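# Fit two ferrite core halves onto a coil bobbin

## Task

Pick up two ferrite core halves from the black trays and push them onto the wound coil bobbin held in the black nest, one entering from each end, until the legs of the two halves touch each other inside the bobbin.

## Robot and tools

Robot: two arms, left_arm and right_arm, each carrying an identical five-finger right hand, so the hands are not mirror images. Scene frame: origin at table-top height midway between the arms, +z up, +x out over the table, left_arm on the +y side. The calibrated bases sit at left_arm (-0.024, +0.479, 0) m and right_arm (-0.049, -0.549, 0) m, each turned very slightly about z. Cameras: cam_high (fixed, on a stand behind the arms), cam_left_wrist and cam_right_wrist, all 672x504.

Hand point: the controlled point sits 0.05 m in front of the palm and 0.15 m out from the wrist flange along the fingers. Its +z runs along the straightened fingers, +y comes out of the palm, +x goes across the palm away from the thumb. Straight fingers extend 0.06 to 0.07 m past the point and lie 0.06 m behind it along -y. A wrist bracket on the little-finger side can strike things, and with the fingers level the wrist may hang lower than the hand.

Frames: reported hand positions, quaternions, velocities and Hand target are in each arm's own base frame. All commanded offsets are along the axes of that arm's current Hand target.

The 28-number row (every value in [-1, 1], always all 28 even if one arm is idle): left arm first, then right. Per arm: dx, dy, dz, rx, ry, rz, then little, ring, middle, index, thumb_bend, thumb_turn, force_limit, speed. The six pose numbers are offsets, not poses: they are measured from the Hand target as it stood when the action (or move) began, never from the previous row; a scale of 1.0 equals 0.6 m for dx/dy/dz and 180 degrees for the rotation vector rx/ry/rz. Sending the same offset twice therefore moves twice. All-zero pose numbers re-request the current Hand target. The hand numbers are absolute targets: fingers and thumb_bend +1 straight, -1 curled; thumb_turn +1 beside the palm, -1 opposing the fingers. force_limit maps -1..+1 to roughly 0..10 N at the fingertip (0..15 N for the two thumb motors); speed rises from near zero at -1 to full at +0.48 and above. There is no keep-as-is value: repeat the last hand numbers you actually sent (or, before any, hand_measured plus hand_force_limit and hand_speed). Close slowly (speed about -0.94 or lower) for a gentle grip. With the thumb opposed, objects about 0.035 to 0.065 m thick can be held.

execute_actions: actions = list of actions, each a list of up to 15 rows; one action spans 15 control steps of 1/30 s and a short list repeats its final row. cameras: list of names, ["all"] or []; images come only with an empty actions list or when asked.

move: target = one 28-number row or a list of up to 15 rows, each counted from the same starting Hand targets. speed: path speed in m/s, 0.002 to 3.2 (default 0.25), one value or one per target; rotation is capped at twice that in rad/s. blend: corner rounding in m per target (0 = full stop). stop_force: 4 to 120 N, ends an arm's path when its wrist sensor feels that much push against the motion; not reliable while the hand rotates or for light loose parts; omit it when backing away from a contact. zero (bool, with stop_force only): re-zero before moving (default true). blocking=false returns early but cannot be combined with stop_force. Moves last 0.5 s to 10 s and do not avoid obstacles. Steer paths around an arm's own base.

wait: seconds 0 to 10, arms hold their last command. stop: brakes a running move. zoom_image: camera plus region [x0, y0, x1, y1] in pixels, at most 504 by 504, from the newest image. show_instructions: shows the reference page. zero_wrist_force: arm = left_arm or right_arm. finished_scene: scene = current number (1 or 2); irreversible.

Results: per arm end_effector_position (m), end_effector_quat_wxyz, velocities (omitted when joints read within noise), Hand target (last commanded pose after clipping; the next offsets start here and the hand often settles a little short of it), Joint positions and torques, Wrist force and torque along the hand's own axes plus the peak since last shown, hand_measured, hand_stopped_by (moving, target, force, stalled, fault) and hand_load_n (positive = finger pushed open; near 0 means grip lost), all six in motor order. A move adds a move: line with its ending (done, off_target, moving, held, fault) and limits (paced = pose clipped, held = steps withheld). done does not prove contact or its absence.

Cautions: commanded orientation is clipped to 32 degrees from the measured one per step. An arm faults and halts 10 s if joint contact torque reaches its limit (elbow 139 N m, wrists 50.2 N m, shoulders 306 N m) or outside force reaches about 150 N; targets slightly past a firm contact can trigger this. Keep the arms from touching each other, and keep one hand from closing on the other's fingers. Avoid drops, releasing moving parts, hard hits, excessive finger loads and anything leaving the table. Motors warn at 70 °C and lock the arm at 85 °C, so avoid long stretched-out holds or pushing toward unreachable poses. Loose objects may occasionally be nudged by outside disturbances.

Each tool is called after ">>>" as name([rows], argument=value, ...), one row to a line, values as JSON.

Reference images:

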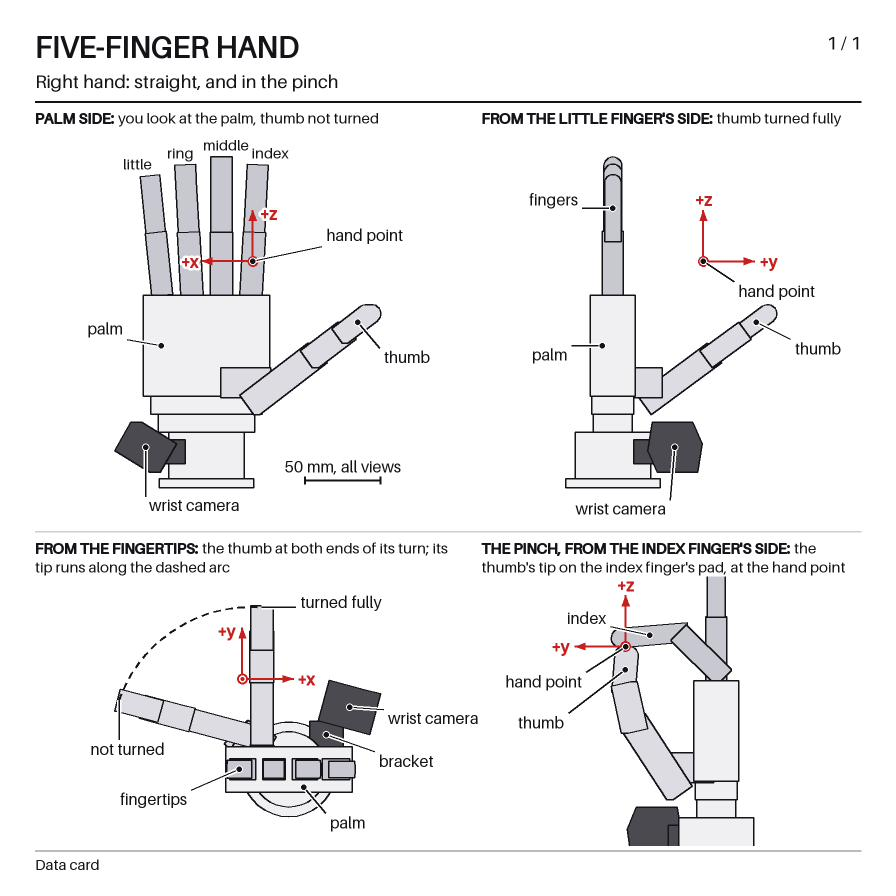

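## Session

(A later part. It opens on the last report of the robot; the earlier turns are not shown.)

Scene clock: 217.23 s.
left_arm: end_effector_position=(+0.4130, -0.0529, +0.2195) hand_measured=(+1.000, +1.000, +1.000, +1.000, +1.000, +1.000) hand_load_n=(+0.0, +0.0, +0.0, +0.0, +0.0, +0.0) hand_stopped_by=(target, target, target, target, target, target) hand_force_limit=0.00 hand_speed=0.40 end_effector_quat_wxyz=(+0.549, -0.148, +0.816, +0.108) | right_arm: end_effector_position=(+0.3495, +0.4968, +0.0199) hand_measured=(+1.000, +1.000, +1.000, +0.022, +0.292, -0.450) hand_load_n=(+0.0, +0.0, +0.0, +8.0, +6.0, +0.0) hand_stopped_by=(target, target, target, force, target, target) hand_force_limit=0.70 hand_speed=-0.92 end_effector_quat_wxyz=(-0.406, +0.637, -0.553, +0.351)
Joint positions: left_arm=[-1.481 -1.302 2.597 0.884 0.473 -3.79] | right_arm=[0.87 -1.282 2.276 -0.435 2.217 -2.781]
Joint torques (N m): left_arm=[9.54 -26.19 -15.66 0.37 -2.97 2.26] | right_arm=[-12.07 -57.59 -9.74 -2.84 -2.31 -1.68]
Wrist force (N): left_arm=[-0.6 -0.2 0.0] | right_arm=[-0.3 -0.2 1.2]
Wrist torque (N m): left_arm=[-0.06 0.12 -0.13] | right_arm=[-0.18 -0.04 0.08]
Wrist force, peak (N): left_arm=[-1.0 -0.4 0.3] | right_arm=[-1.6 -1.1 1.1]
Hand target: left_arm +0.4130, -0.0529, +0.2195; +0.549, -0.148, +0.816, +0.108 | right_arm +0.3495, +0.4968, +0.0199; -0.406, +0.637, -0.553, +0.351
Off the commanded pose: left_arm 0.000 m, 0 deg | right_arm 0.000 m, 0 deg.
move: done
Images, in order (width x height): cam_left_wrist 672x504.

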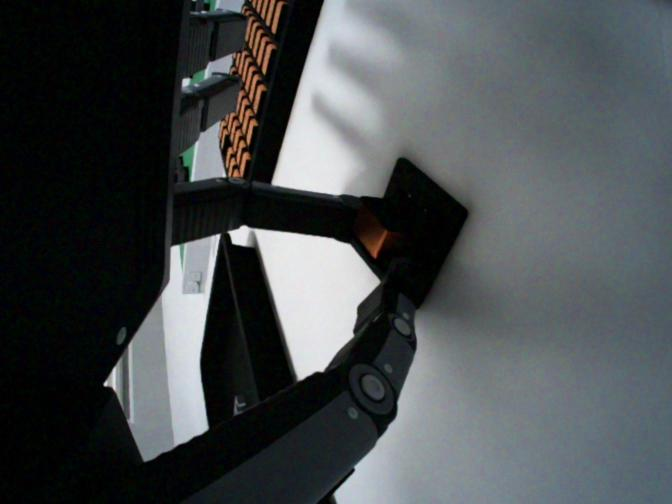

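>>> move(target=[0,0,0,0,0,0,1,1,1,1,1,1,0.0,0.4,0.0065,0,0,0,0,0,1,1,1,-0.5,0.29,-0.45,0.7,-0.92], speed=0.008, stop_force=4, cameras=["cam_left_wrist"])

>>> zoom_image(camera="cam_left_wrist", region=[340, 180, 460, 300])

Scene clock: 223.80 s.
left_arm: end_effector_position=(+0.4130, -0.0529, +0.2195) hand_measured=(+1.000, +1.000, +1.000, +1.000, +1.000, +1.000) hand_load_n=(+0.0, +0.0, +0.0, +0.0, +0.0, +0.0) hand_stopped_by=(target, target, target, target, target, target) hand_force_limit=0.00 hand_speed=0.40 end_effector_quat_wxyz=(+0.549, -0.148, +0.816, +0.108) | right_arm: end_effector_position=(+0.3500, +0.4930, +0.0199) hand_measured=(+1.000, +1.000, +1.000, +0.022, +0.292, -0.450) hand_load_n=(+0.0, +0.0, +0.0, +8.0, +6.5, +3.5) hand_stopped_by=(target, target, target, force, target, target) hand_force_limit=0.70 hand_speed=-0.92 end_effector_quat_wxyz=(-0.406, +0.637, -0.553, +0.351)
Joint positions: left_arm=[-1.481 -1.302 2.597 0.884 0.473 -3.79] | right_arm=[0.863 -1.287 2.283 -0.44 2.211 -2.785]
Joint torques (N m): left_arm=[8.85 -23.43 -15.02 0.33 -3.03 2.02] | right_arm=[-8.68 -53.84 -10.38 -1.26 -0.56 -1.33]
Wrist force (N): left_arm=[-0.5 -0.3 0.1] | right_arm=[-4.1 -1.5 -0.1]
Wrist torque (N m): left_arm=[-0.08 0.09 -0.12] | right_arm=[-0.19 -0.09 0.15]
Wrist force, peak (N): left_arm=[-0.7 -0.7 -0.1] | right_arm=[-4.7 -1.6 0.0]
Hand target: left_arm +0.4130, -0.0529, +0.2195; +0.549, -0.148, +0.816, +0.108 | right_arm +0.3500, +0.4930, +0.0199; -0.406, +0.637, -0.553, +0.351
Off the commanded pose: left_arm 0.000 m, 0 deg | right_arm 0.000 m, 0 deg.
move: contact (right_arm)
Images, in order (width x height): cam_left_wrist 672x504.

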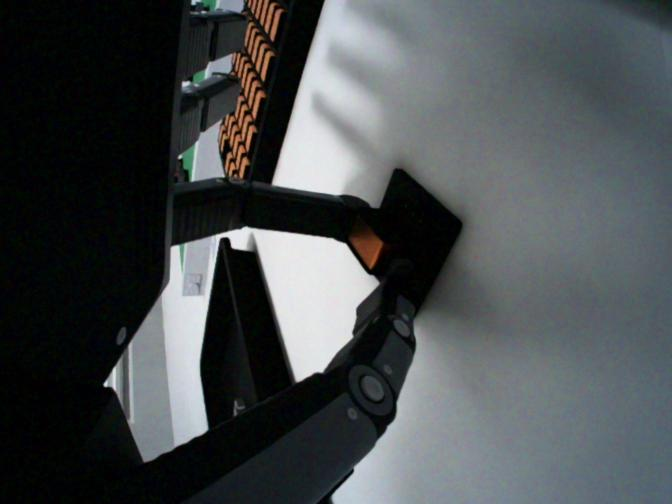

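Scaled by 4.200 from the camera's 672x504 image, which has a finer 960x720 frame.

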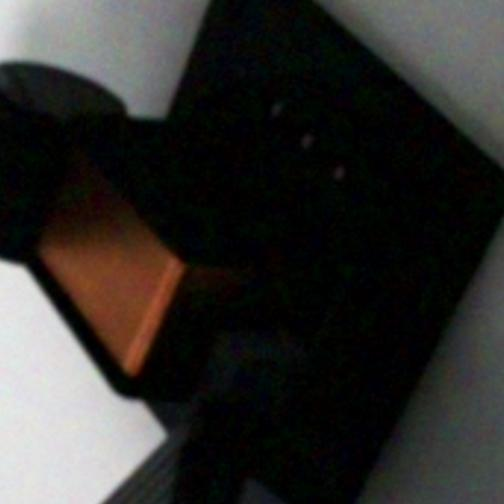

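>>> move(target=[0,0,0,0,0,0,1,1,1,1,1,1,0.0,0.4,0.0,0,0,0,0,0,1,1,1,0.35,0.29,-0.45,0.7,-0.3], speed=0.02)

>>> move([
  [0,0,0,0,0,0,1,1,1,1,1,1,0.0,0.4,0,0.0013,-0.0027,0,0,0,1,1,1,0.35,0.29,-0.45,0.7,-0.3],
  [0,0,0,0,0,0,1,1,1,1,1,1,0.0,0.4,0,-0.0591,-0.0309,0,0,0,1,1,1,0.35,0.29,-0.45,0.7,-0.3],
  [0,0,0,0,0,0,1,1,1,1,1,1,0.0,0.4,0,-0.1195,-0.0591,0,0,0,1,1,1,0.35,0.29,-0.45,0.7,-0.3],
], speed=[0.02,0.04,0.15], blend=[0,0.01,0], cameras=["cam_high","cam_left_wrist"])

>>> zoom_image(camera="cam_left_wrist", region=[440, 150, 580, 290])

Scene clock: 228.83 s.
left_arm: end_effector_position=(+0.4130, -0.0529, +0.2195) hand_measured=(+1.000, +1.000, +1.000, +1.000, +1.000, +1.000) hand_load_n=(+0.0, +0.0, +0.0, -0.5, +0.0, +0.0) hand_stopped_by=(target, target, target, target, target, target) hand_force_limit=0.00 hand_speed=0.40 end_effector_quat_wxyz=(+0.549, -0.148, +0.816, +0.108) | right_arm: end_effector_position=(+0.3500, +0.4930, +0.0199) hand_measured=(+1.000, +1.000, +1.000, +0.350, +0.292, -0.450) hand_load_n=(+0.0, +0.0, +0.0, +0.0, +2.5, +3.0) hand_stopped_by=(target, target, target, target, target, target) hand_force_limit=0.70 hand_speed=-0.30 end_effector_quat_wxyz=(-0.406, +0.637, -0.553, +0.351)
Joint positions: left_arm=[-1.481 -1.302 2.597 0.884 0.473 -3.79] | right_arm=[0.863 -1.287 2.283 -0.44 2.211 -2.785]
Joint torques (N m): left_arm=[8.21 -24.97 -14.82 0.54 -2.73 1.91] | right_arm=[2.38 -43.89 -28.98 3.76 3.06 0.12]
Wrist force (N): left_arm=[-0.7 -0.6 0.0] | right_arm=[-3.1 -0.2 -2.1]
Wrist torque (N m): left_arm=[-0.11 0.13 -0.15] | right_arm=[-0.22 -0.06 0.12]
Wrist force, peak (N): left_arm=[-0.9 -0.6 0.1] | right_arm=[-4.7 -1.4 -0.5]
Hand target: left_arm +0.4130, -0.0529, +0.2195; +0.549, -0.148, +0.816, +0.108 | right_arm +0.3500, +0.4930, +0.0199; -0.406, +0.637, -0.553, +0.351
Off the commanded pose: left_arm 0.000 m, 0 deg | right_arm 0.000 m, 0 deg.
move: done

Scene clock: 231.30 s.
left_arm: end_effector_position=(+0.4130, -0.0529, +0.2195) hand_measured=(+1.000, +1.000, +1.000, +1.000, +1.000, +1.000) hand_load_n=(+0.0, +0.0, +0.0, +0.0, +0.0, +0.0) hand_stopped_by=(target, target, target, target, target, target) hand_force_limit=0.00 hand_speed=0.40 end_effector_quat_wxyz=(+0.549, -0.148, +0.816, +0.108) | right_arm: end_effector_position=(+0.3483, +0.4927, +0.0997) hand_measured=(+1.000, +1.000, +1.000, +0.350, +0.290, -0.450) hand_load_n=(+0.0, +0.0, +0.0, +0.0, +0.0, +0.0) hand_stopped_by=(target, target, target, target, target, target) hand_force_limit=0.70 hand_speed=-0.30 end_effector_quat_wxyz=(-0.406, +0.637, -0.553, +0.351)
Joint positions: left_arm=[-1.481 -1.302 2.597 0.884 0.473 -3.79] | right_arm=[0.866 -1.421 2.241 -0.262 2.213 -2.784]
Joint torques (N m): left_arm=[9.17 -25.96 -15.71 0.79 -3.2 1.87] | right_arm=[-5.08 -50.28 -39.74 4.32 -1.4 1.9]
Wrist force (N): left_arm=[-0.6 -0.2 0.1] | right_arm=[0.0 -0.6 1.0]
Wrist torque (N m): left_arm=[-0.06 0.12 -0.13] | right_arm=[-0.20 -0.08 -0.17]
Wrist force, peak (N): left_arm=[-1.0 -0.3 0.0] | right_arm=[-3.5 -0.4 -2.3]
Hand target: left_arm +0.4130, -0.0529, +0.2195; +0.549, -0.148, +0.816, +0.108 | right_arm +0.3483, +0.4927, +0.0998; -0.406, +0.637, -0.553, +0.351
Off the commanded pose: left_arm 0.000 m, 0 deg | right_arm 0.000 m, 0 deg.
move: done
Images, in order (width x height): cam_high 672x504, cam_left_wrist 672x504.

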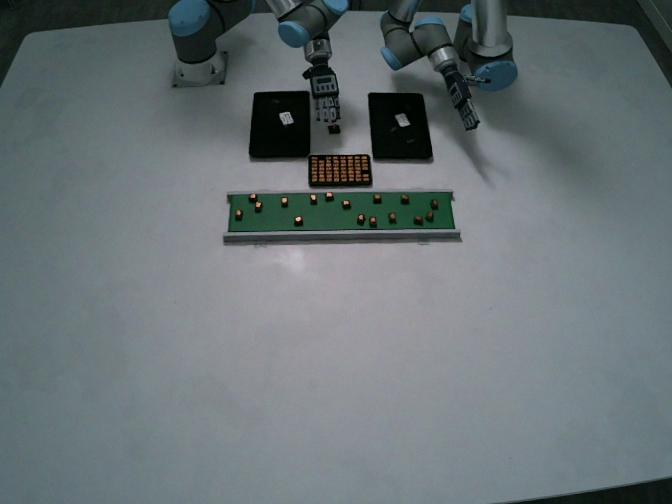

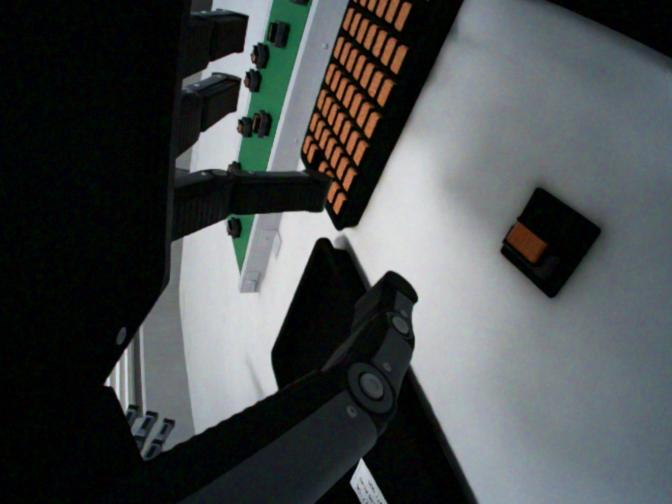

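Scaled by 3.600 from the camera's 672x504 image, which has a finer 960x720 frame.

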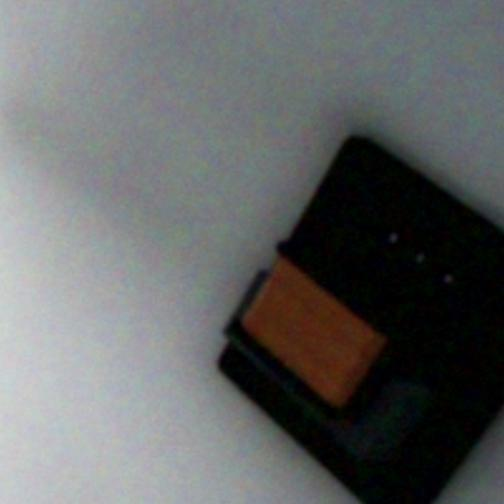

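>>> move(target=[0,0,0,0,0,0,1,1,1,1,1,1,0.0,0.4,-0.2735,-0.0008,-0.1952,0,0,0,1,1,1,0.3,0.29,-0.45,0.7,-0.3], speed=0.25, cameras=["cam_left_wrist"])

>>> zoom_image(camera="cam_left_wrist", region=[400, 200, 560, 360])

Scene clock: 246.20 s.
left_arm: end_effector_position=(+0.4130, -0.0529, +0.2195) hand_measured=(+1.000, +1.000, +1.000, +1.000, +1.000, +1.000) hand_load_n=(+0.0, +0.0, +0.0, +0.0, +0.0, +0.0) hand_stopped_by=(target, target, target, target, target, target) hand_force_limit=0.00 hand_speed=0.40 end_effector_quat_wxyz=(+0.549, -0.148, +0.816, +0.108) | right_arm: end_effector_position=(+0.2524, +0.6014, +0.1375) hand_measured=(+1.000, +1.000, +1.000, +0.300, +0.290, -0.450) hand_load_n=(+0.0, +0.0, +0.0, +0.0, +0.0, +0.0) hand_stopped_by=(target, target, target, target, target, target) hand_force_limit=0.70 hand_speed=-0.30 end_effector_quat_wxyz=(-0.411, +0.639, -0.548, +0.350)
Joint positions: left_arm=[-1.481 -1.302 2.597 0.884 0.473 -3.79] | right_arm=[1.163 -1.309 2.032 -0.015 2.447 -2.556]
Joint torques (N m): left_arm=[8.56 -23.83 -14.46 0.38 -2.65 2.18] | right_arm=[-13.28 -66.02 -18.14 -1.39 -1.97 -1.48]
Wrist force (N): left_arm=[-0.8 -0.2 0.2] | right_arm=[0.2 -0.5 0.8]
Wrist torque (N m): left_arm=[-0.06 0.14 -0.14] | right_arm=[-0.14 -0.08 0.10]
Wrist force, peak (N): left_arm=[-1.0 -0.4 0.1] | right_arm=[-4.6 -2.4 -3.3]
Hand target: left_arm +0.4130, -0.0529, +0.2195; +0.549, -0.148, +0.816, +0.108 | right_arm +0.2526, +0.6013, +0.1374; -0.412, +0.639, -0.548, +0.350 (not the last commanded pose)
Off the commanded pose: left_arm 0.000 m, 0 deg | right_arm 0.052 m, 1 deg.
move: held (right_arm; a check stopped the path); limits=held
pose unreachable (right arm): on one or more control steps of this call, first in action 0 (counted from 0), this arm could not follow its commanded pose, so it was not sent that pose on those steps. It may still have moved: this result reports where it is.
cause: moving toward the commanded pose would bring a part of the arm too close to another arm (a part of this arm just beyond joint 6 (wrist 3) and a part of the left arm just beyond its joint 4 (wrist 1), 41 mm apart when this arm was first held).
Images, in order (width x height): cam_left_wrist 672x504.

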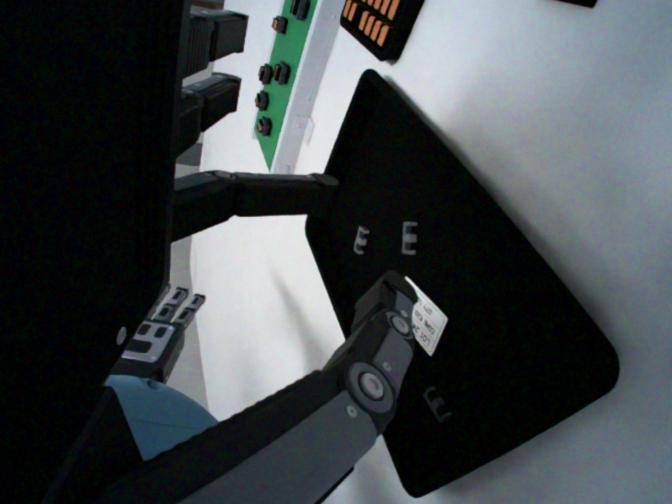

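Scaled by 3.150 from the camera's 672x504 image, which has a finer 960x720 frame.

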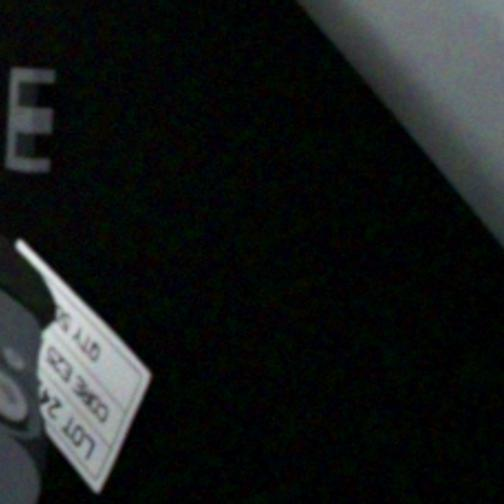

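>>> zoom_image(camera="cam_left_wrist", region=[400, 370, 480, 440])

>>> zoom_image(camera="cam_left_wrist", region=[340, 210, 430, 270])

Scaled by 6.300 from the camera's 672x504 image, which has a finer 960x720 frame.

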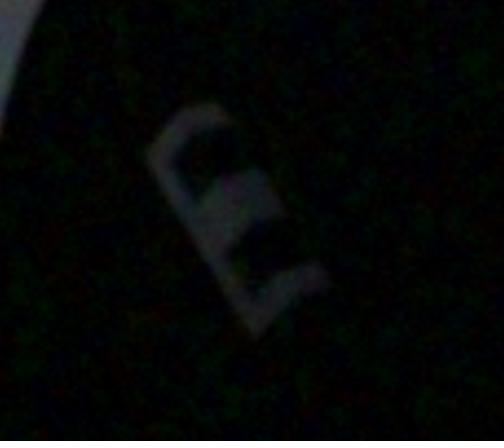

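Scaled by 5.600 from the camera's 672x504 image, which has a finer 960x720 frame.

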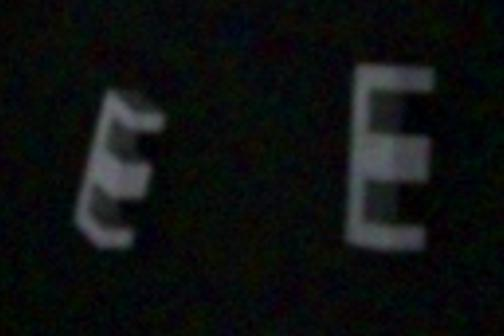

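>>> move(target=[-0.2155,0.2707,0.4093,0,0,0,1,1,1,1,1,1,0.0,0.4,0,0,0,0,0,0,1,1,1,0.3,0.29,-0.45,0.7,-0.3], speed=0.3)

>>> move(target=[0,0,0,0,0,0,1,1,1,1,1,1,0.0,0.4,-0.133,-0.1265,0.222,0,-0.5134,-0.2395,1,1,1,0.3,0.29,-0.45,0.7,-0.3], speed=0.35, cameras=["cam_high","cam_left_wrist"])

Scene clock: 299.13 s.
left_arm: end_effector_position=(+0.6121, +0.1977, +0.2499) hand_measured=(+1.000, +1.000, +1.000, +1.000, +1.000, +1.000) hand_load_n=(-0.5, +0.0, +0.0, +0.0, -0.5, +0.0) hand_stopped_by=(target, target, target, target, target, target) hand_force_limit=0.00 hand_speed=0.40 end_effector_quat_wxyz=(+0.549, -0.148, +0.816, +0.108) | right_arm: end_effector_position=(+0.2526, +0.6013, +0.1374) hand_measured=(+1.000, +1.000, +1.000, +0.300, +0.290, -0.450) hand_load_n=(+0.0, +0.0, +0.0, +0.0, +0.0, +0.0) hand_stopped_by=(target, target, target, target, target, target) hand_force_limit=0.70 hand_speed=-0.30 end_effector_quat_wxyz=(-0.412, +0.639, -0.548, +0.350)
Joint positions: left_arm=[-0.337 -1.616 2.312 -0.207 0.92 -1.868] | right_arm=[1.163 -1.309 2.032 -0.015 2.446 -2.556]
Joint torques (N m): left_arm=[14.37 -22.63 -27.61 -3.37 0.84 2.92] | right_arm=[-10.42 -63.75 -17.4 -1.93 -1.92 -1.44]
Wrist force (N): left_arm=[-0.8 -0.9 -0.4] | right_arm=[0.2 -0.5 0.8]
Wrist torque (N m): left_arm=[-0.24 0.06 -0.25] | right_arm=[-0.14 -0.09 0.10]
Wrist force, peak (N): left_arm=[-1.3 -1.0 -0.5] | right_arm=[0.2 -0.4 1.3]
Hand target: left_arm +0.6121, +0.1978, +0.2498; +0.549, -0.148, +0.816, +0.108 | right_arm +0.2526, +0.6013, +0.1374; -0.412, +0.639, -0.548, +0.350
Off the commanded pose: left_arm 0.000 m, 0 deg | right_arm 0.000 m, 0 deg.
move: done

Scene clock: 302.77 s.
left_arm: end_effector_position=(+0.6121, +0.1978, +0.2498) hand_measured=(+1.000, +1.000, +1.000, +1.000, +1.000, +1.000) hand_load_n=(+0.0, +0.0, +0.0, +0.0, +0.0, +0.0) hand_stopped_by=(target, target, target, target, target, target) hand_force_limit=0.00 hand_speed=0.40 end_effector_quat_wxyz=(+0.549, -0.148, +0.816, +0.108) | right_arm: end_effector_position=(+0.3911, +0.7037, +0.1513) hand_measured=(+1.000, +1.000, +1.000, +0.300, +0.290, -0.450) hand_load_n=(+0.0, +0.0, +0.0, +0.0, +0.0, +0.0) hand_stopped_by=(target, target, target, target, target, target) hand_force_limit=0.70 hand_speed=-0.30 end_effector_quat_wxyz=(-0.530, +0.828, +0.154, -0.094)
Joint positions: left_arm=[-0.337 -1.616 2.312 -0.207 0.921 -1.868] | right_arm=[0.554 -0.993 1.608 0.563 0.472 -4.285]
Joint torques (N m): left_arm=[11.01 -21.84 -27.21 -3.5 1.03 3.38] | right_arm=[12.99 -71.65 -43.63 6.96 0.57 -1.55]
Wrist force (N): left_arm=[-0.6 -0.4 -0.6] | right_arm=[0.2 -0.5 1.1]
Wrist torque (N m): left_arm=[-0.16 0.03 -0.22] | right_arm=[-0.17 -0.10 0.07]
Wrist force, peak (N): left_arm=[-0.4 -1.1 -0.6] | right_arm=[-0.4 -1.1 1.1]
Hand target: left_arm +0.6121, +0.1978, +0.2498; +0.549, -0.148, +0.816, +0.108 | right_arm +0.3911, +0.7037, +0.1513; -0.530, +0.828, +0.155, -0.094
Off the commanded pose: left_arm 0.000 m, 0 deg | right_arm 0.000 m, 0 deg.
move: done
Images, in order (width x height): cam_high 672x504, cam_left_wrist 672x504.

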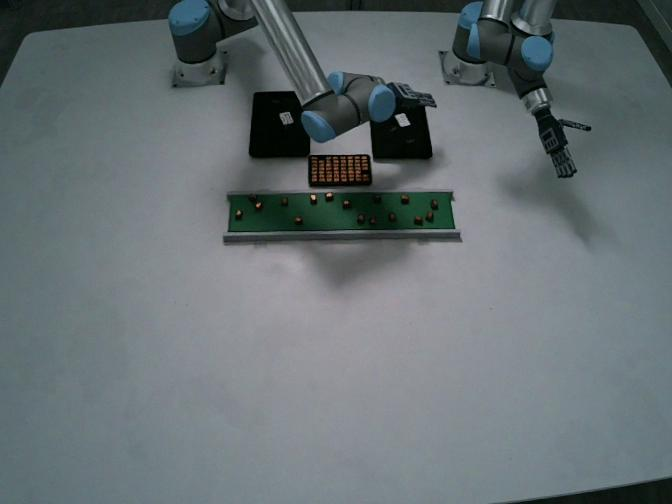

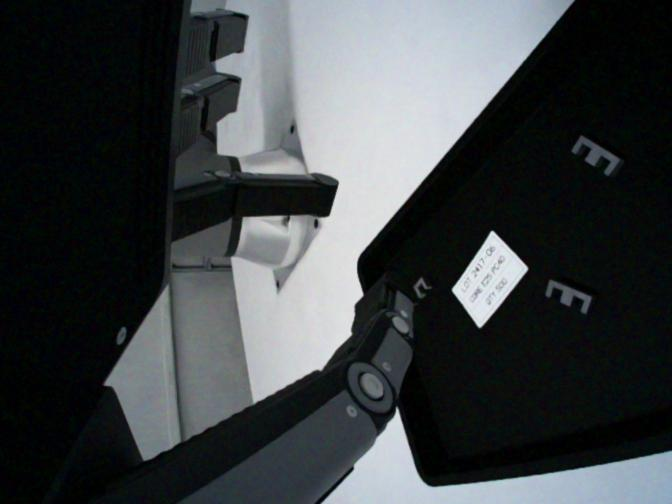

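>>> zoom_image(camera="cam_left_wrist", region=[540, 120, 640, 320])

Scaled by 2.520 from the camera's 672x504 image, which has a finer 960x720 frame.

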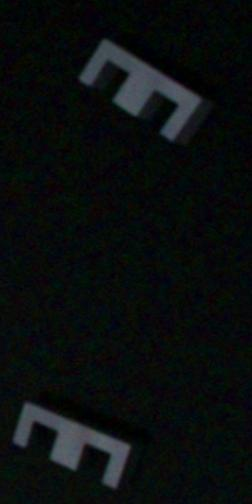

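>>> move(target=[0,0,0,0,0,0,1,1,1,1,1,1,0.0,0.4,0.0658,0.133,0.1143,0,0.0307,0.0143,1,1,1,0.3,0.29,-0.45,0.7,-0.3], speed=0.12, cameras=["cam_high","cam_left_wrist"])

>>> zoom_image(camera="cam_left_wrist", region=[370, 190, 530, 320])

Scene clock: 319.87 s.
left_arm: end_effector_position=(+0.6121, +0.1978, +0.2498) hand_measured=(+1.000, +1.000, +1.000, +1.000, +1.000, +1.000) hand_load_n=(+0.0, +0.0, +0.0, +0.0, +0.0, +0.0) hand_stopped_by=(target, target, target, target, target, target) hand_force_limit=0.00 hand_speed=0.40 end_effector_quat_wxyz=(+0.549, -0.148, +0.816, +0.108) | right_arm: end_effector_position=(+0.4186, +0.7448, +0.0505) hand_measured=(+1.000, +1.000, +1.000, +0.300, +0.290, -0.450) hand_load_n=(+0.0, +0.0, +0.0, +0.0, +0.0, +0.0) hand_stopped_by=(target, target, target, target, target, target) hand_force_limit=0.70 hand_speed=-0.30 end_effector_quat_wxyz=(-0.535, +0.835, +0.110, -0.066)
Joint positions: left_arm=[-0.337 -1.616 2.312 -0.207 0.921 -1.868] | right_arm=[0.586 -0.895 1.605 0.248 0.539 -4.034]
Joint torques (N m): left_arm=[10.43 -22.05 -27.14 -3.09 1.1 3.06] | right_arm=[13.38 -75.63 -25.57 -0.73 1.16 2.21]
Wrist force (N): left_arm=[-0.4 -0.6 -0.2] | right_arm=[0.2 -0.5 0.8]
Wrist torque (N m): left_arm=[-0.20 -0.01 -0.21] | right_arm=[-0.16 -0.08 -0.16]
Wrist force, peak (N): left_arm=[-0.7 -1.0 -0.7] | right_arm=[0.5 -0.6 1.4]
Hand target: left_arm +0.6121, +0.1978, +0.2498; +0.549, -0.148, +0.816, +0.108 | right_arm +0.4185, +0.7448, +0.0503; -0.535, +0.835, +0.110, -0.066
Off the commanded pose: left_arm 0.000 m, 0 deg | right_arm 0.000 m, 0 deg.
move: done
Images, in order (width x height): cam_high 672x504, cam_left_wrist 672x504.

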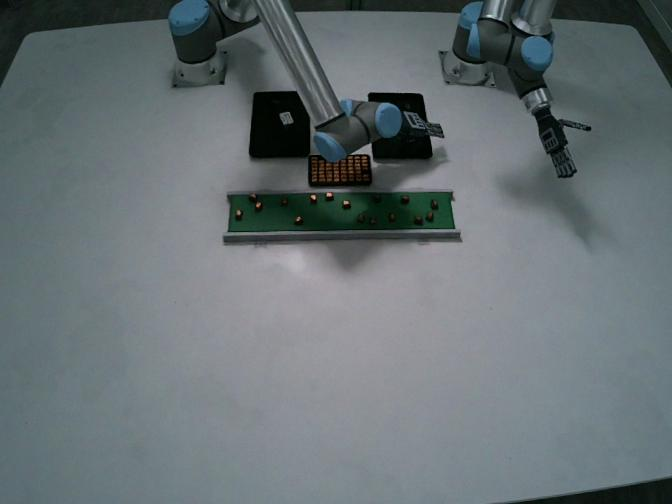

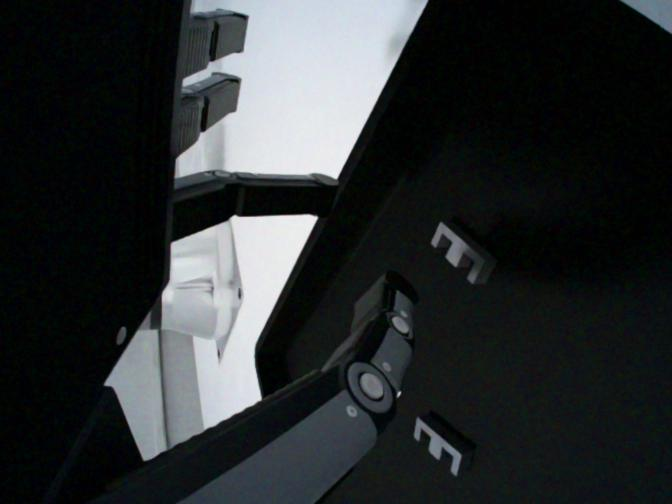

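Scaled by 3.150 from the camera's 672x504 image, which has a finer 960x720 frame.

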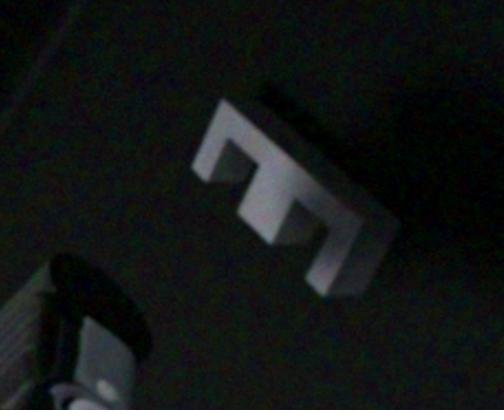

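>>> move(target=[0,0,0,0,0,0,1,1,1,1,1,1,0.0,0.4,0.0028,0.0528,0.016,0,0,0,1,1,1,0.3,0.29,-0.45,0.7,-0.3], speed=0.04, stop_force=4, cameras=["cam_high","cam_left_wrist"])

>>> zoom_image(camera="cam_left_wrist", region=[300, 190, 460, 320])

Scene clock: 325.67 s.
left_arm: end_effector_position=(+0.6121, +0.1978, +0.2498) hand_measured=(+1.000, +1.000, +1.000, +1.000, +1.000, +1.000) hand_load_n=(+0.0, +0.0, +0.0, +0.0, +0.0, +0.0) hand_stopped_by=(target, target, target, target, target, target) hand_force_limit=0.00 hand_speed=0.40 end_effector_quat_wxyz=(+0.549, -0.148, +0.816, +0.108) | right_arm: end_effector_position=(+0.4216, +0.7408, +0.0176) hand_measured=(+1.000, +1.000, +1.000, +0.300, +0.290, -0.450) hand_load_n=(+0.0, +0.0, +0.0, +0.0, +0.0, +0.0) hand_stopped_by=(target, target, target, target, target, target) hand_force_limit=0.70 hand_speed=-0.30 end_effector_quat_wxyz=(-0.535, +0.835, +0.110, -0.066)
Joint positions: left_arm=[-0.337 -1.616 2.312 -0.207 0.921 -1.868] | right_arm=[0.579 -0.859 1.614 0.211 0.535 -4.045]
Joint torques (N m): left_arm=[10.23 -21.31 -27.58 -3.29 1.17 3.33] | right_arm=[-11.02 -77.71 -15.15 -0.63 -4.4 -1.68]
Wrist force (N): left_arm=[-0.5 -0.8 -0.4] | right_arm=[0.0 -0.5 0.5]
Wrist torque (N m): left_arm=[-0.22 0.01 -0.22] | right_arm=[-0.14 -0.05 0.07]
Wrist force, peak (N): left_arm=[-0.7 -1.2 -0.1] | right_arm=[0.2 -0.4 1.3]
Hand target: left_arm +0.6121, +0.1978, +0.2498; +0.549, -0.148, +0.816, +0.108 | right_arm +0.4216, +0.7408, +0.0176; -0.535, +0.835, +0.110, -0.066
Off the commanded pose: left_arm 0.000 m, 0 deg | right_arm 0.000 m, 0 deg.
move: done
Images, in order (width x height): cam_high 672x504, cam_left_wrist 672x504.

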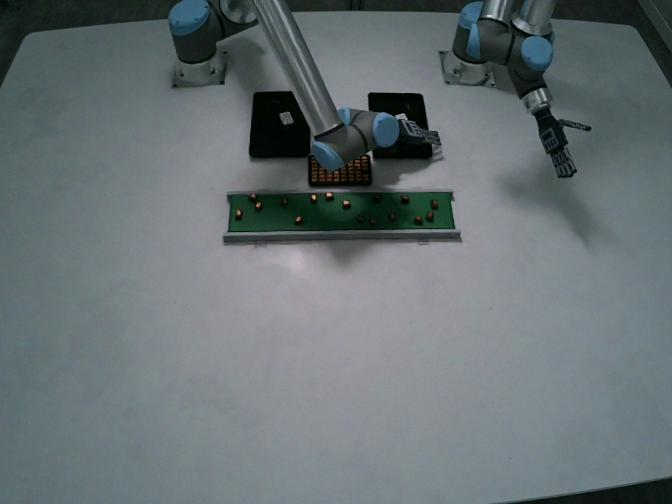

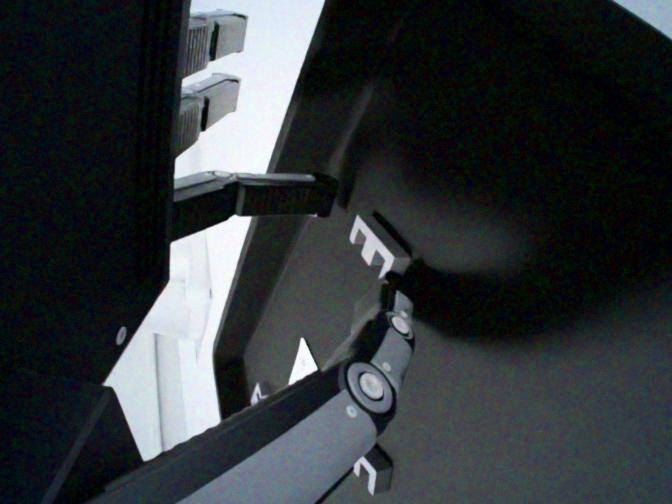

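Scaled by 3.150 from the camera's 672x504 image, which has a finer 960x720 frame.

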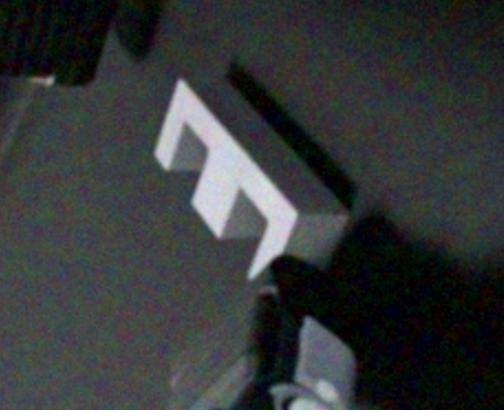

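>>> move([
  [0,0,0,0,0,0,1,1,1,1,1,1,0.0,0.4,0,0.0011,-0.0023,0,0,0,1,1,1,0.3,0.29,-0.45,0.7,-0.3],
  [0,0,0,0,0,0,1,1,1,1,1,1,0.0,0.4,0,0.0071,0.0005,0,0,0,1,1,1,0.3,0.29,-0.45,0.7,-0.3],
], speed=0.008, stop_force=4)

Scene clock: 332.77 s.
left_arm: end_effector_position=(+0.6121, +0.1978, +0.2498) hand_measured=(+1.000, +1.000, +1.000, +1.000, +1.000, +1.000) hand_load_n=(+0.0, +0.0, +0.0, +0.0, +0.0, +0.0) hand_stopped_by=(target, target, target, target, target, target) hand_force_limit=0.00 hand_speed=0.40 end_effector_quat_wxyz=(+0.549, -0.148, +0.816, +0.108) | right_arm: end_effector_position=(+0.4219, +0.7394, +0.0158) hand_measured=(+1.000, +1.000, +1.000, +0.300, +0.290, -0.450) hand_load_n=(+0.0, -0.5, +0.0, +0.0, -1.5, +0.5) hand_stopped_by=(target, target, target, target, target, target) hand_force_limit=0.70 hand_speed=-0.30 end_effector_quat_wxyz=(-0.535, +0.835, +0.110, -0.066)
Joint positions: left_arm=[-0.337 -1.616 2.312 -0.207 0.921 -1.868] | right_arm=[0.577 -0.857 1.616 0.211 0.534 -4.048]
Joint torques (N m): left_arm=[10.89 -23.21 -28.14 -3.15 1.29 3.4] | right_arm=[1.75 -93.32 -32.91 6.02 -0.67 0.22]
Wrist force (N): left_arm=[-0.5 -0.8 -0.2] | right_arm=[0.1 -3.7 -2.3]
Wrist torque (N m): left_arm=[-0.24 0.00 -0.22] | right_arm=[-0.21 -0.09 0.09]
Wrist force, peak (N): left_arm=[-0.7 -0.9 -0.6] | right_arm=[0.0 -5.3 -4.7]
Hand target: left_arm +0.6121, +0.1978, +0.2498; +0.549, -0.148, +0.816, +0.108 | right_arm +0.4219, +0.7394, +0.0159; -0.535, +0.835, +0.110, -0.066 (not the last commanded pose)
Off the commanded pose: left_arm 0.000 m, 0 deg | right_arm 0.002 m, 0 deg.
move: contact (right_arm); path passed 1 of 2 targets

>>> move(target=[0,0,0,0,0,0,1,1,1,1,1,1,0.0,0.4,0,-0.0013,-0.0006,0,0,0,1,1,1,0.3,0.29,-0.45,0.1,0.3], speed=0.03)

>>> move(target=[0,0,0,0,0,0,1,1,1,1,1,1,0.0,0.4,0,0,0,0,0,0,1,1,1,-0.4,0.29,-0.45,0.1,-0.92])

>>> move(target=[0,0,0,0,0,0,1,1,1,1,1,1,0.0,0.4,0,0,0,0,0,0,1,1,1,-0.5,0.29,-0.45,0.7,-0.92], cameras=["cam_left_wrist"])

>>> zoom_image(camera="cam_left_wrist", region=[300, 190, 460, 320])

Scene clock: 337.40 s.
left_arm: end_effector_position=(+0.6121, +0.1978, +0.2498) hand_measured=(+1.000, +1.000, +1.000, +1.000, +1.000, +1.000) hand_load_n=(+0.0, +0.0, +0.0, +0.0, +0.0, +0.0) hand_stopped_by=(target, target, target, target, target, target) hand_force_limit=0.00 hand_speed=0.40 end_effector_quat_wxyz=(+0.549, -0.148, +0.816, +0.108) | right_arm: end_effector_position=(+0.4219, +0.7394, +0.0167) hand_measured=(+1.000, +1.000, +1.000, +0.300, +0.290, -0.450) hand_load_n=(+0.0, +0.0, +0.0, +0.0, +0.0, +0.0) hand_stopped_by=(target, target, target, target, target, target) hand_force_limit=0.10 hand_speed=0.30 end_effector_quat_wxyz=(-0.535, +0.835, +0.110, -0.066)
Joint positions: left_arm=[-0.337 -1.616 2.312 -0.207 0.921 -1.868] | right_arm=[0.577 -0.858 1.616 0.212 0.534 -4.048]
Joint torques (N m): left_arm=[10.55 -21.42 -27.74 -3.17 1.13 3.11] | right_arm=[5.61 -96.5 -40.14 6.45 0.7 0.68]
Wrist force (N): left_arm=[-0.6 -0.7 -0.5] | right_arm=[0.2 -0.4 0.9]
Wrist torque (N m): left_arm=[-0.21 0.03 -0.24] | right_arm=[-0.14 -0.09 0.08]
Wrist force, peak (N): left_arm=[-0.5 -0.9 -0.6] | right_arm=[0.3 -3.9 -2.8]
Hand target: left_arm +0.6121, +0.1978, +0.2498; +0.549, -0.148, +0.816, +0.108 | right_arm +0.4219, +0.7394, +0.0167; -0.535, +0.835, +0.110, -0.066
Off the commanded pose: left_arm 0.000 m, 0 deg | right_arm 0.000 m, 0 deg.
move: done

Scene clock: 338.87 s.
left_arm: end_effector_position=(+0.6121, +0.1978, +0.2498) hand_measured=(+1.000, +1.000, +1.000, +1.000, +1.000, +1.000) hand_load_n=(+0.5, +0.0, +0.0, +0.0, +0.0, +0.0) hand_stopped_by=(target, target, target, target, target, target) hand_force_limit=0.00 hand_speed=0.40 end_effector_quat_wxyz=(+0.549, -0.148, +0.816, +0.108) | right_arm: end_effector_position=(+0.4219, +0.7394, +0.0167) hand_measured=(+1.000, +1.000, +1.000, +0.032, +0.290, -0.450) hand_load_n=(+0.0, +0.0, +0.0, +5.5, +2.5, +0.0) hand_stopped_by=(target, target, target, force, target, target) hand_force_limit=0.10 hand_speed=-0.92 end_effector_quat_wxyz=(-0.535, +0.835, +0.110, -0.066)
Joint positions: left_arm=[-0.337 -1.616 2.312 -0.207 0.921 -1.868] | right_arm=[0.577 -0.858 1.616 0.212 0.534 -4.048]
Joint torques (N m): left_arm=[9.78 -22.54 -27.34 -3.23 0.85 3.14] | right_arm=[5.68 -93.9 -38.97 6.44 0.43 0.42]
Wrist force (N): left_arm=[-0.4 -0.6 -0.6] | right_arm=[0.5 -2.4 0.3]
Wrist torque (N m): left_arm=[-0.18 0.01 -0.21] | right_arm=[-0.17 -0.11 0.09]
Wrist force, peak (N): left_arm=[-0.7 -0.8 -0.6] | right_arm=[0.5 -2.4 0.3]
Hand target: left_arm +0.6121, +0.1978, +0.2498; +0.549, -0.148, +0.816, +0.108 | right_arm +0.4219, +0.7394, +0.0167; -0.535, +0.835, +0.110, -0.066
Off the commanded pose: left_arm 0.000 m, 0 deg | right_arm 0.000 m, 0 deg.
move: done

Scene clock: 339.37 s.
left_arm: end_effector_position=(+0.6121, +0.1978, +0.2498) hand_measured=(+1.000, +1.000, +1.000, +1.000, +1.000, +1.000) hand_load_n=(+0.0, +0.0, +0.0, +0.0, +0.0, +0.0) hand_stopped_by=(target, target, target, target, target, target) hand_force_limit=0.00 hand_speed=0.40 end_effector_quat_wxyz=(+0.549, -0.148, +0.816, +0.108) | right_arm: end_effector_position=(+0.4219, +0.7394, +0.0167) hand_measured=(+1.000, +1.000, +1.000, +0.020, +0.292, -0.450) hand_load_n=(-0.5, +0.0, +0.0, +9.5, +3.5, +0.5) hand_stopped_by=(target, target, target, force, target, target) hand_force_limit=0.70 hand_speed=-0.92 end_effector_quat_wxyz=(-0.535, +0.835, +0.110, -0.066)
Joint positions: left_arm=[-0.337 -1.616 2.312 -0.207 0.921 -1.868] | right_arm=[0.577 -0.858 1.616 0.212 0.534 -4.048]
Joint torques (N m): left_arm=[9.52 -21.46 -27.02 -3.05 0.74 3.27] | right_arm=[6.12 -91.42 -37 6.27 0.12 0.46]
Wrist force (N): left_arm=[-0.5 -0.4 -0.4] | right_arm=[0.1 -4.2 -0.1]
Wrist torque (N m): left_arm=[-0.16 0.01 -0.22] | right_arm=[-0.11 -0.02 0.07]
Wrist force, peak (N): left_arm=[-0.7 -0.9 -0.7] | right_arm=[0.4 -4.5 0.3]
Hand target: left_arm +0.6121, +0.1978, +0.2498; +0.549, -0.148, +0.816, +0.108 | right_arm +0.4219, +0.7394, +0.0167; -0.535, +0.835, +0.110, -0.066
Off the commanded pose: left_arm 0.000 m, 0 deg | right_arm 0.000 m, 0 deg.
move: done
Images, in order (width x height): cam_left_wrist 672x504.

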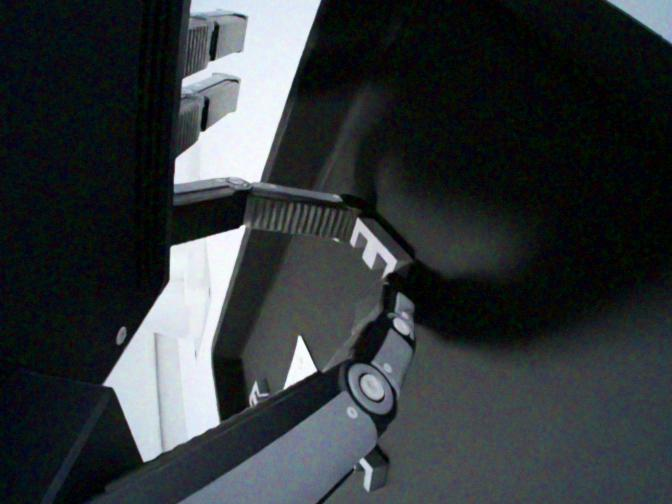

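Scaled by 3.150 from the camera's 672x504 image, which has a finer 960x720 frame.

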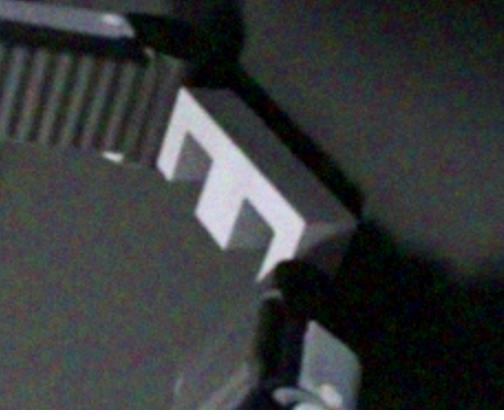

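>>> move([
  [0,0,0,0,0,0,1,1,1,1,1,1,0.0,0.4,0,-0.0906,-0.0423,0,0,0,1,1,1,-0.5,0.29,-0.45,0.7,-0.92],
  [0,0,0,0,0,0,1,1,1,1,1,1,0.0,0.4,-0.2235,0.0858,-0.4207,0,0.4847,0.2261,1,1,1,-0.5,0.29,-0.45,0.7,-0.92],
], speed=[0.08,0.3], blend=[0.01,0], cameras=["cam_high","cam_left_wrist"])

>>> zoom_image(camera="cam_left_wrist", region=[340, 200, 500, 330])

Scene clock: 354.57 s.
left_arm: end_effector_position=(+0.6121, +0.1978, +0.2498) hand_measured=(+1.000, +1.000, +1.000, +1.000, +1.000, +1.000) hand_load_n=(+0.0, +0.0, +0.0, +0.0, +0.0, +0.0) hand_stopped_by=(target, target, target, target, target, target) hand_force_limit=0.00 hand_speed=0.40 end_effector_quat_wxyz=(+0.549, -0.148, +0.816, +0.108) | right_arm: end_effector_position=(+0.3557, +0.4627, +0.0750) hand_measured=(+1.000, +1.000, +1.000, +0.020, +0.292, -0.450) hand_load_n=(+0.0, +0.0, +0.0, +7.5, +6.0, +0.0) hand_stopped_by=(target, target, target, force, target, target) hand_force_limit=0.70 hand_speed=-0.92 end_effector_quat_wxyz=(-0.410, +0.637, -0.550, +0.351)
Joint positions: left_arm=[-0.337 -1.616 2.312 -0.207 0.921 -1.868] | right_arm=[0.8 -1.43 2.316 -0.364 2.153 -2.831]
Joint torques (N m): left_arm=[8.8 -21.01 -27.51 -2.97 0.76 3.33] | right_arm=[12.02 -30.7 -38.79 4.1 2.7 1.99]
Wrist force (N): left_arm=[-0.6 -0.7 -0.3] | right_arm=[-0.2 -0.2 0.9]
Wrist torque (N m): left_arm=[-0.22 0.02 -0.23] | right_arm=[-0.14 -0.03 -0.16]
Wrist force, peak (N): left_arm=[-0.6 -1.0 -0.6] | right_arm=[0.5 -4.6 -0.1]
Hand target: left_arm +0.6121, +0.1978, +0.2498; +0.549, -0.148, +0.816, +0.108 | right_arm +0.3557, +0.4627, +0.0750; -0.410, +0.637, -0.550, +0.351
Off the commanded pose: left_arm 0.000 m, 0 deg | right_arm 0.000 m, 0 deg.
move: done
Images, in order (width x height): cam_high 672x504, cam_left_wrist 672x504.

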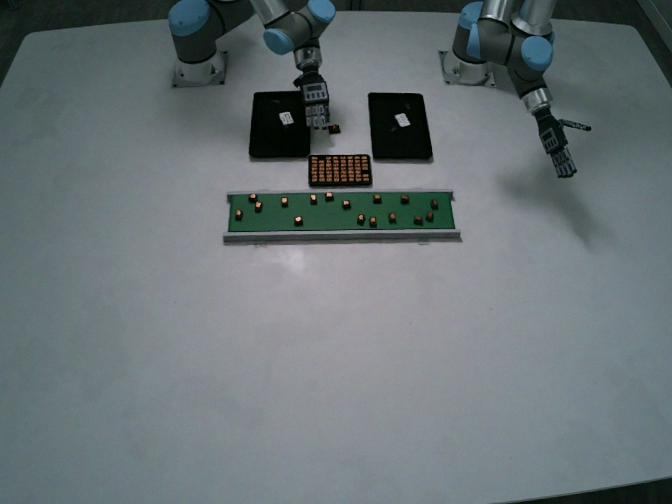

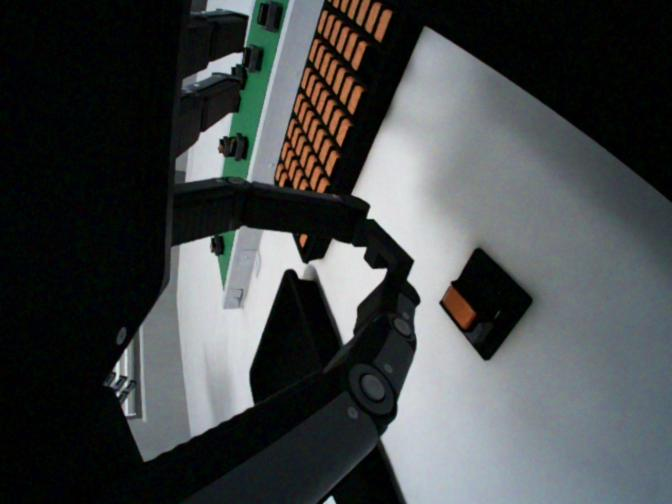

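Scaled by 3.150 from the camera's 672x504 image, which has a finer 960x720 frame.

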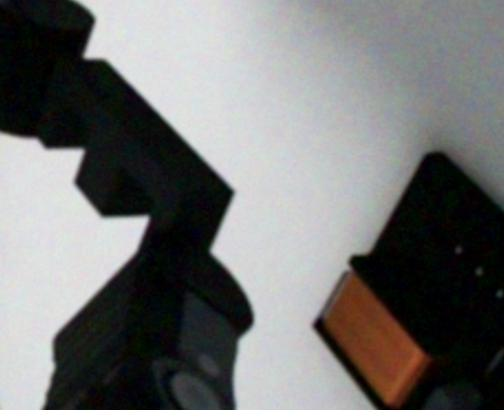

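>>> move(target=[0,0,0,0,0,0,1,1,1,1,1,1,0.0,0.4,-0.0047,0.0838,0.0378,0,0.002,0.0009,1,1,1,-0.5,0.29,-0.45,0.7,-0.92], speed=0.06, stop_force=5, cameras=["cam_left_wrist"])

>>> zoom_image(camera="cam_left_wrist", region=[330, 190, 450, 340])

Scene clock: 362.13 s.
left_arm: end_effector_position=(+0.6121, +0.1978, +0.2498) hand_measured=(+1.000, +1.000, +1.000, +1.000, +1.000, +1.000) hand_load_n=(+0.0, +0.0, +0.0, +0.0, +0.0, +0.0) hand_stopped_by=(target, target, target, target, target, target) hand_force_limit=0.00 hand_speed=0.40 end_effector_quat_wxyz=(+0.549, -0.148, +0.816, +0.108) | right_arm: end_effector_position=(+0.3549, +0.4657, +0.0198) hand_measured=(+1.000, +1.000, +1.000, +0.020, +0.292, -0.450) hand_load_n=(+0.0, +0.0, +0.0, +8.0, +6.0, +0.0) hand_stopped_by=(target, target, target, force, target, target) hand_force_limit=0.70 hand_speed=-0.92 end_effector_quat_wxyz=(-0.409, +0.635, -0.552, +0.353)
Joint positions: left_arm=[-0.337 -1.616 2.312 -0.207 0.921 -1.868] | right_arm=[0.81 -1.323 2.338 -0.487 2.168 -2.82]
Joint torques (N m): left_arm=[10.46 -22.3 -27.59 -3.25 0.67 3.46] | right_arm=[12.81 -34.02 -9.03 -2.95 2.86 2.07]
Wrist force (N): left_arm=[-0.6 -0.5 -0.8] | right_arm=[-0.1 -0.6 0.8]
Wrist torque (N m): left_arm=[-0.15 0.03 -0.22] | right_arm=[-0.19 -0.02 -0.16]
Wrist force, peak (N): left_arm=[-0.9 -0.8 -0.8] | right_arm=[-0.1 -0.5 1.3]
Hand target: left_arm +0.6121, +0.1978, +0.2498; +0.549, -0.148, +0.816, +0.108 | right_arm +0.3549, +0.4657, +0.0198; -0.409, +0.635, -0.552, +0.353
Off the commanded pose: left_arm 0.000 m, 0 deg | right_arm 0.000 m, 0 deg.
move: done
Images, in order (width x height): cam_left_wrist 672x504.

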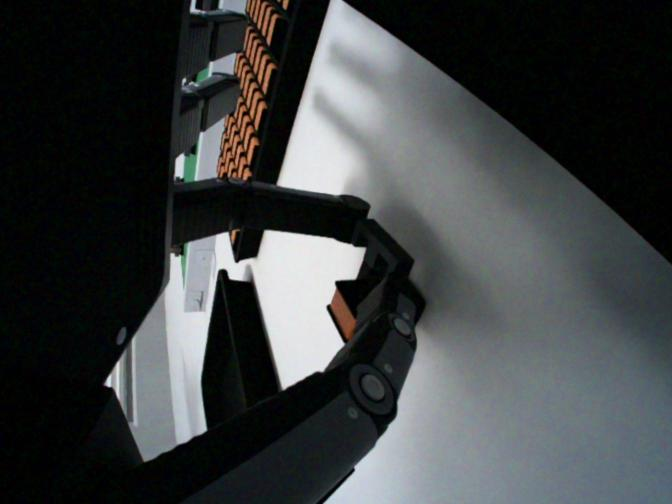

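Scaled by 3.360 from the camera's 672x504 image, which has a finer 960x720 frame.

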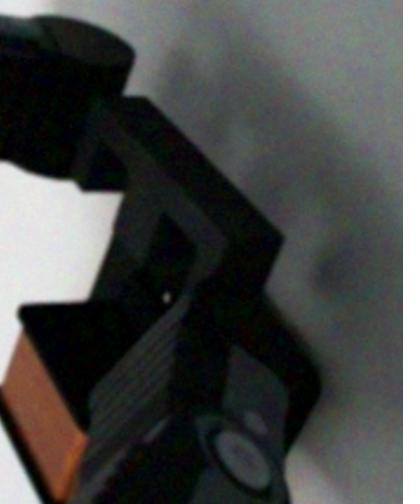

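>>> move(target=[0,0,0,0,0,0,1,1,1,1,1,1,0.0,0.4,-0.0208,0.0001,-0.0004,0,0,0,1,1,1,-0.5,0.29,-0.45,0.7,-0.92], speed=0.015, stop_force=4, cameras=["cam_left_wrist"])

>>> zoom_image(camera="cam_left_wrist", region=[320, 190, 440, 310])

Scene clock: 373.67 s.
left_arm: end_effector_position=(+0.6121, +0.1978, +0.2498) hand_measured=(+1.000, +1.000, +1.000, +1.000, +1.000, +1.000) hand_load_n=(+0.0, +0.0, +0.0, +0.0, +0.0, +0.0) hand_stopped_by=(target, target, target, target, target, target) hand_force_limit=0.00 hand_speed=0.40 end_effector_quat_wxyz=(+0.549, -0.148, +0.816, +0.108) | right_arm: end_effector_position=(+0.3529, +0.4780, +0.0199) hand_measured=(+1.000, +1.000, +1.000, +0.020, +0.292, -0.450) hand_load_n=(+0.0, +0.0, +0.0, +7.5, +6.0, -0.5) hand_stopped_by=(target, target, target, force, target, target) hand_force_limit=0.70 hand_speed=-0.92 end_effector_quat_wxyz=(-0.409, +0.635, -0.552, +0.353)
Joint positions: left_arm=[-0.337 -1.616 2.312 -0.207 0.921 -1.868] | right_arm=[0.835 -1.307 2.315 -0.471 2.19 -2.805]
Joint torques (N m): left_arm=[9.96 -21.93 -26.78 -2.98 0.68 3.16] | right_arm=[12.67 -36.41 -34.44 4.23 2.72 2.07]
Wrist force (N): left_arm=[-0.6 -0.5 -0.7] | right_arm=[0.3 -0.4 1.1]
Wrist torque (N m): left_arm=[-0.17 0.03 -0.23] | right_arm=[-0.20 -0.05 -0.16]
Wrist force, peak (N): left_arm=[-0.6 -0.8 -1.0] | right_arm=[-0.2 -0.4 1.4]
Hand target: left_arm +0.6121, +0.1978, +0.2498; +0.549, -0.148, +0.816, +0.108 | right_arm +0.3529, +0.4780, +0.0199; -0.409, +0.635, -0.552, +0.353
Off the commanded pose: left_arm 0.000 m, 0 deg | right_arm 0.000 m, 0 deg.
move: done
Images, in order (width x height): cam_left_wrist 672x504.

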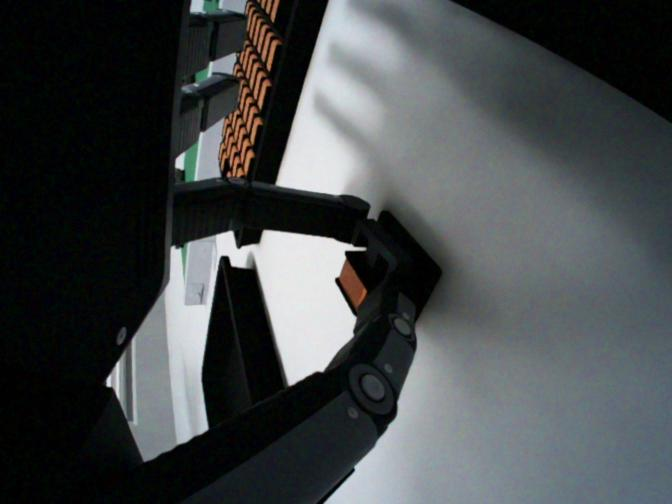

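Scaled by 4.200 from the camera's 672x504 image, which has a finer 960x720 frame.

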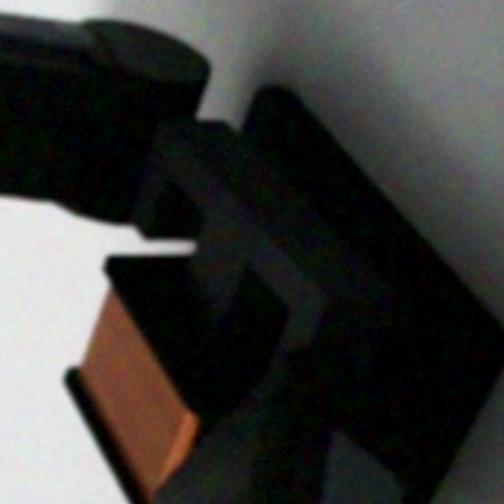

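>>> move([
  [0,0,0,0,0,0,1,1,1,1,1,1,0.0,0.4,0,0.0005,-0.00106,0,0,0,1,1,1,-0.5,0.29,-0.45,0.7,-0.92],
  [0,0,0,0,0,0,1,1,1,1,1,1,0.0,0.4,-0.006,0.0005,-0.00106,0,0,0,1,1,1,-0.5,0.29,-0.45,0.7,-0.92],
], speed=0.01, stop_force=4)

Scene clock: 387.13 s.
left_arm: end_effector_position=(+0.6121, +0.1978, +0.2498) hand_measured=(+1.000, +1.000, +1.000, +1.000, +1.000, +1.000) hand_load_n=(+0.0, +0.0, +0.0, +0.0, +0.0, +0.0) hand_stopped_by=(target, target, target, target, target, target) hand_force_limit=0.00 hand_speed=0.40 end_effector_quat_wxyz=(+0.549, -0.148, +0.816, +0.108) | right_arm: end_effector_position=(+0.3517, +0.4814, +0.0199) hand_measured=(+1.000, +1.000, +1.000, +0.020, +0.292, -0.450) hand_load_n=(+0.0, -0.5, +0.0, +8.5, +5.5, -2.0) hand_stopped_by=(target, target, target, force, target, target) hand_force_limit=0.70 hand_speed=-0.92 end_effector_quat_wxyz=(-0.409, +0.635, -0.552, +0.353)
Joint positions: left_arm=[-0.337 -1.616 2.312 -0.207 0.921 -1.868] | right_arm=[0.843 -1.302 2.308 -0.467 2.196 -2.8]
Joint torques (N m): left_arm=[8.34 -21.9 -27.59 -3.31 0.48 3.08] | right_arm=[12.61 -37.01 -35.58 3.91 2.45 2.23]
Wrist force (N): left_arm=[-0.4 -0.6 -0.3] | right_arm=[2.0 -1.4 -0.1]
Wrist torque (N m): left_arm=[-0.20 -0.01 -0.22] | right_arm=[-0.21 -0.04 -0.18]
Wrist force, peak (N): left_arm=[-0.9 -1.1 -0.5] | right_arm=[2.4 -1.4 -0.1]
Hand target: left_arm +0.6121, +0.1978, +0.2498; +0.549, -0.148, +0.816, +0.108 | right_arm +0.3517, +0.4814, +0.0199; -0.409, +0.635, -0.552, +0.353
Off the commanded pose: left_arm 0.000 m, 0 deg | right_arm 0.000 m, 0 deg.
move: done


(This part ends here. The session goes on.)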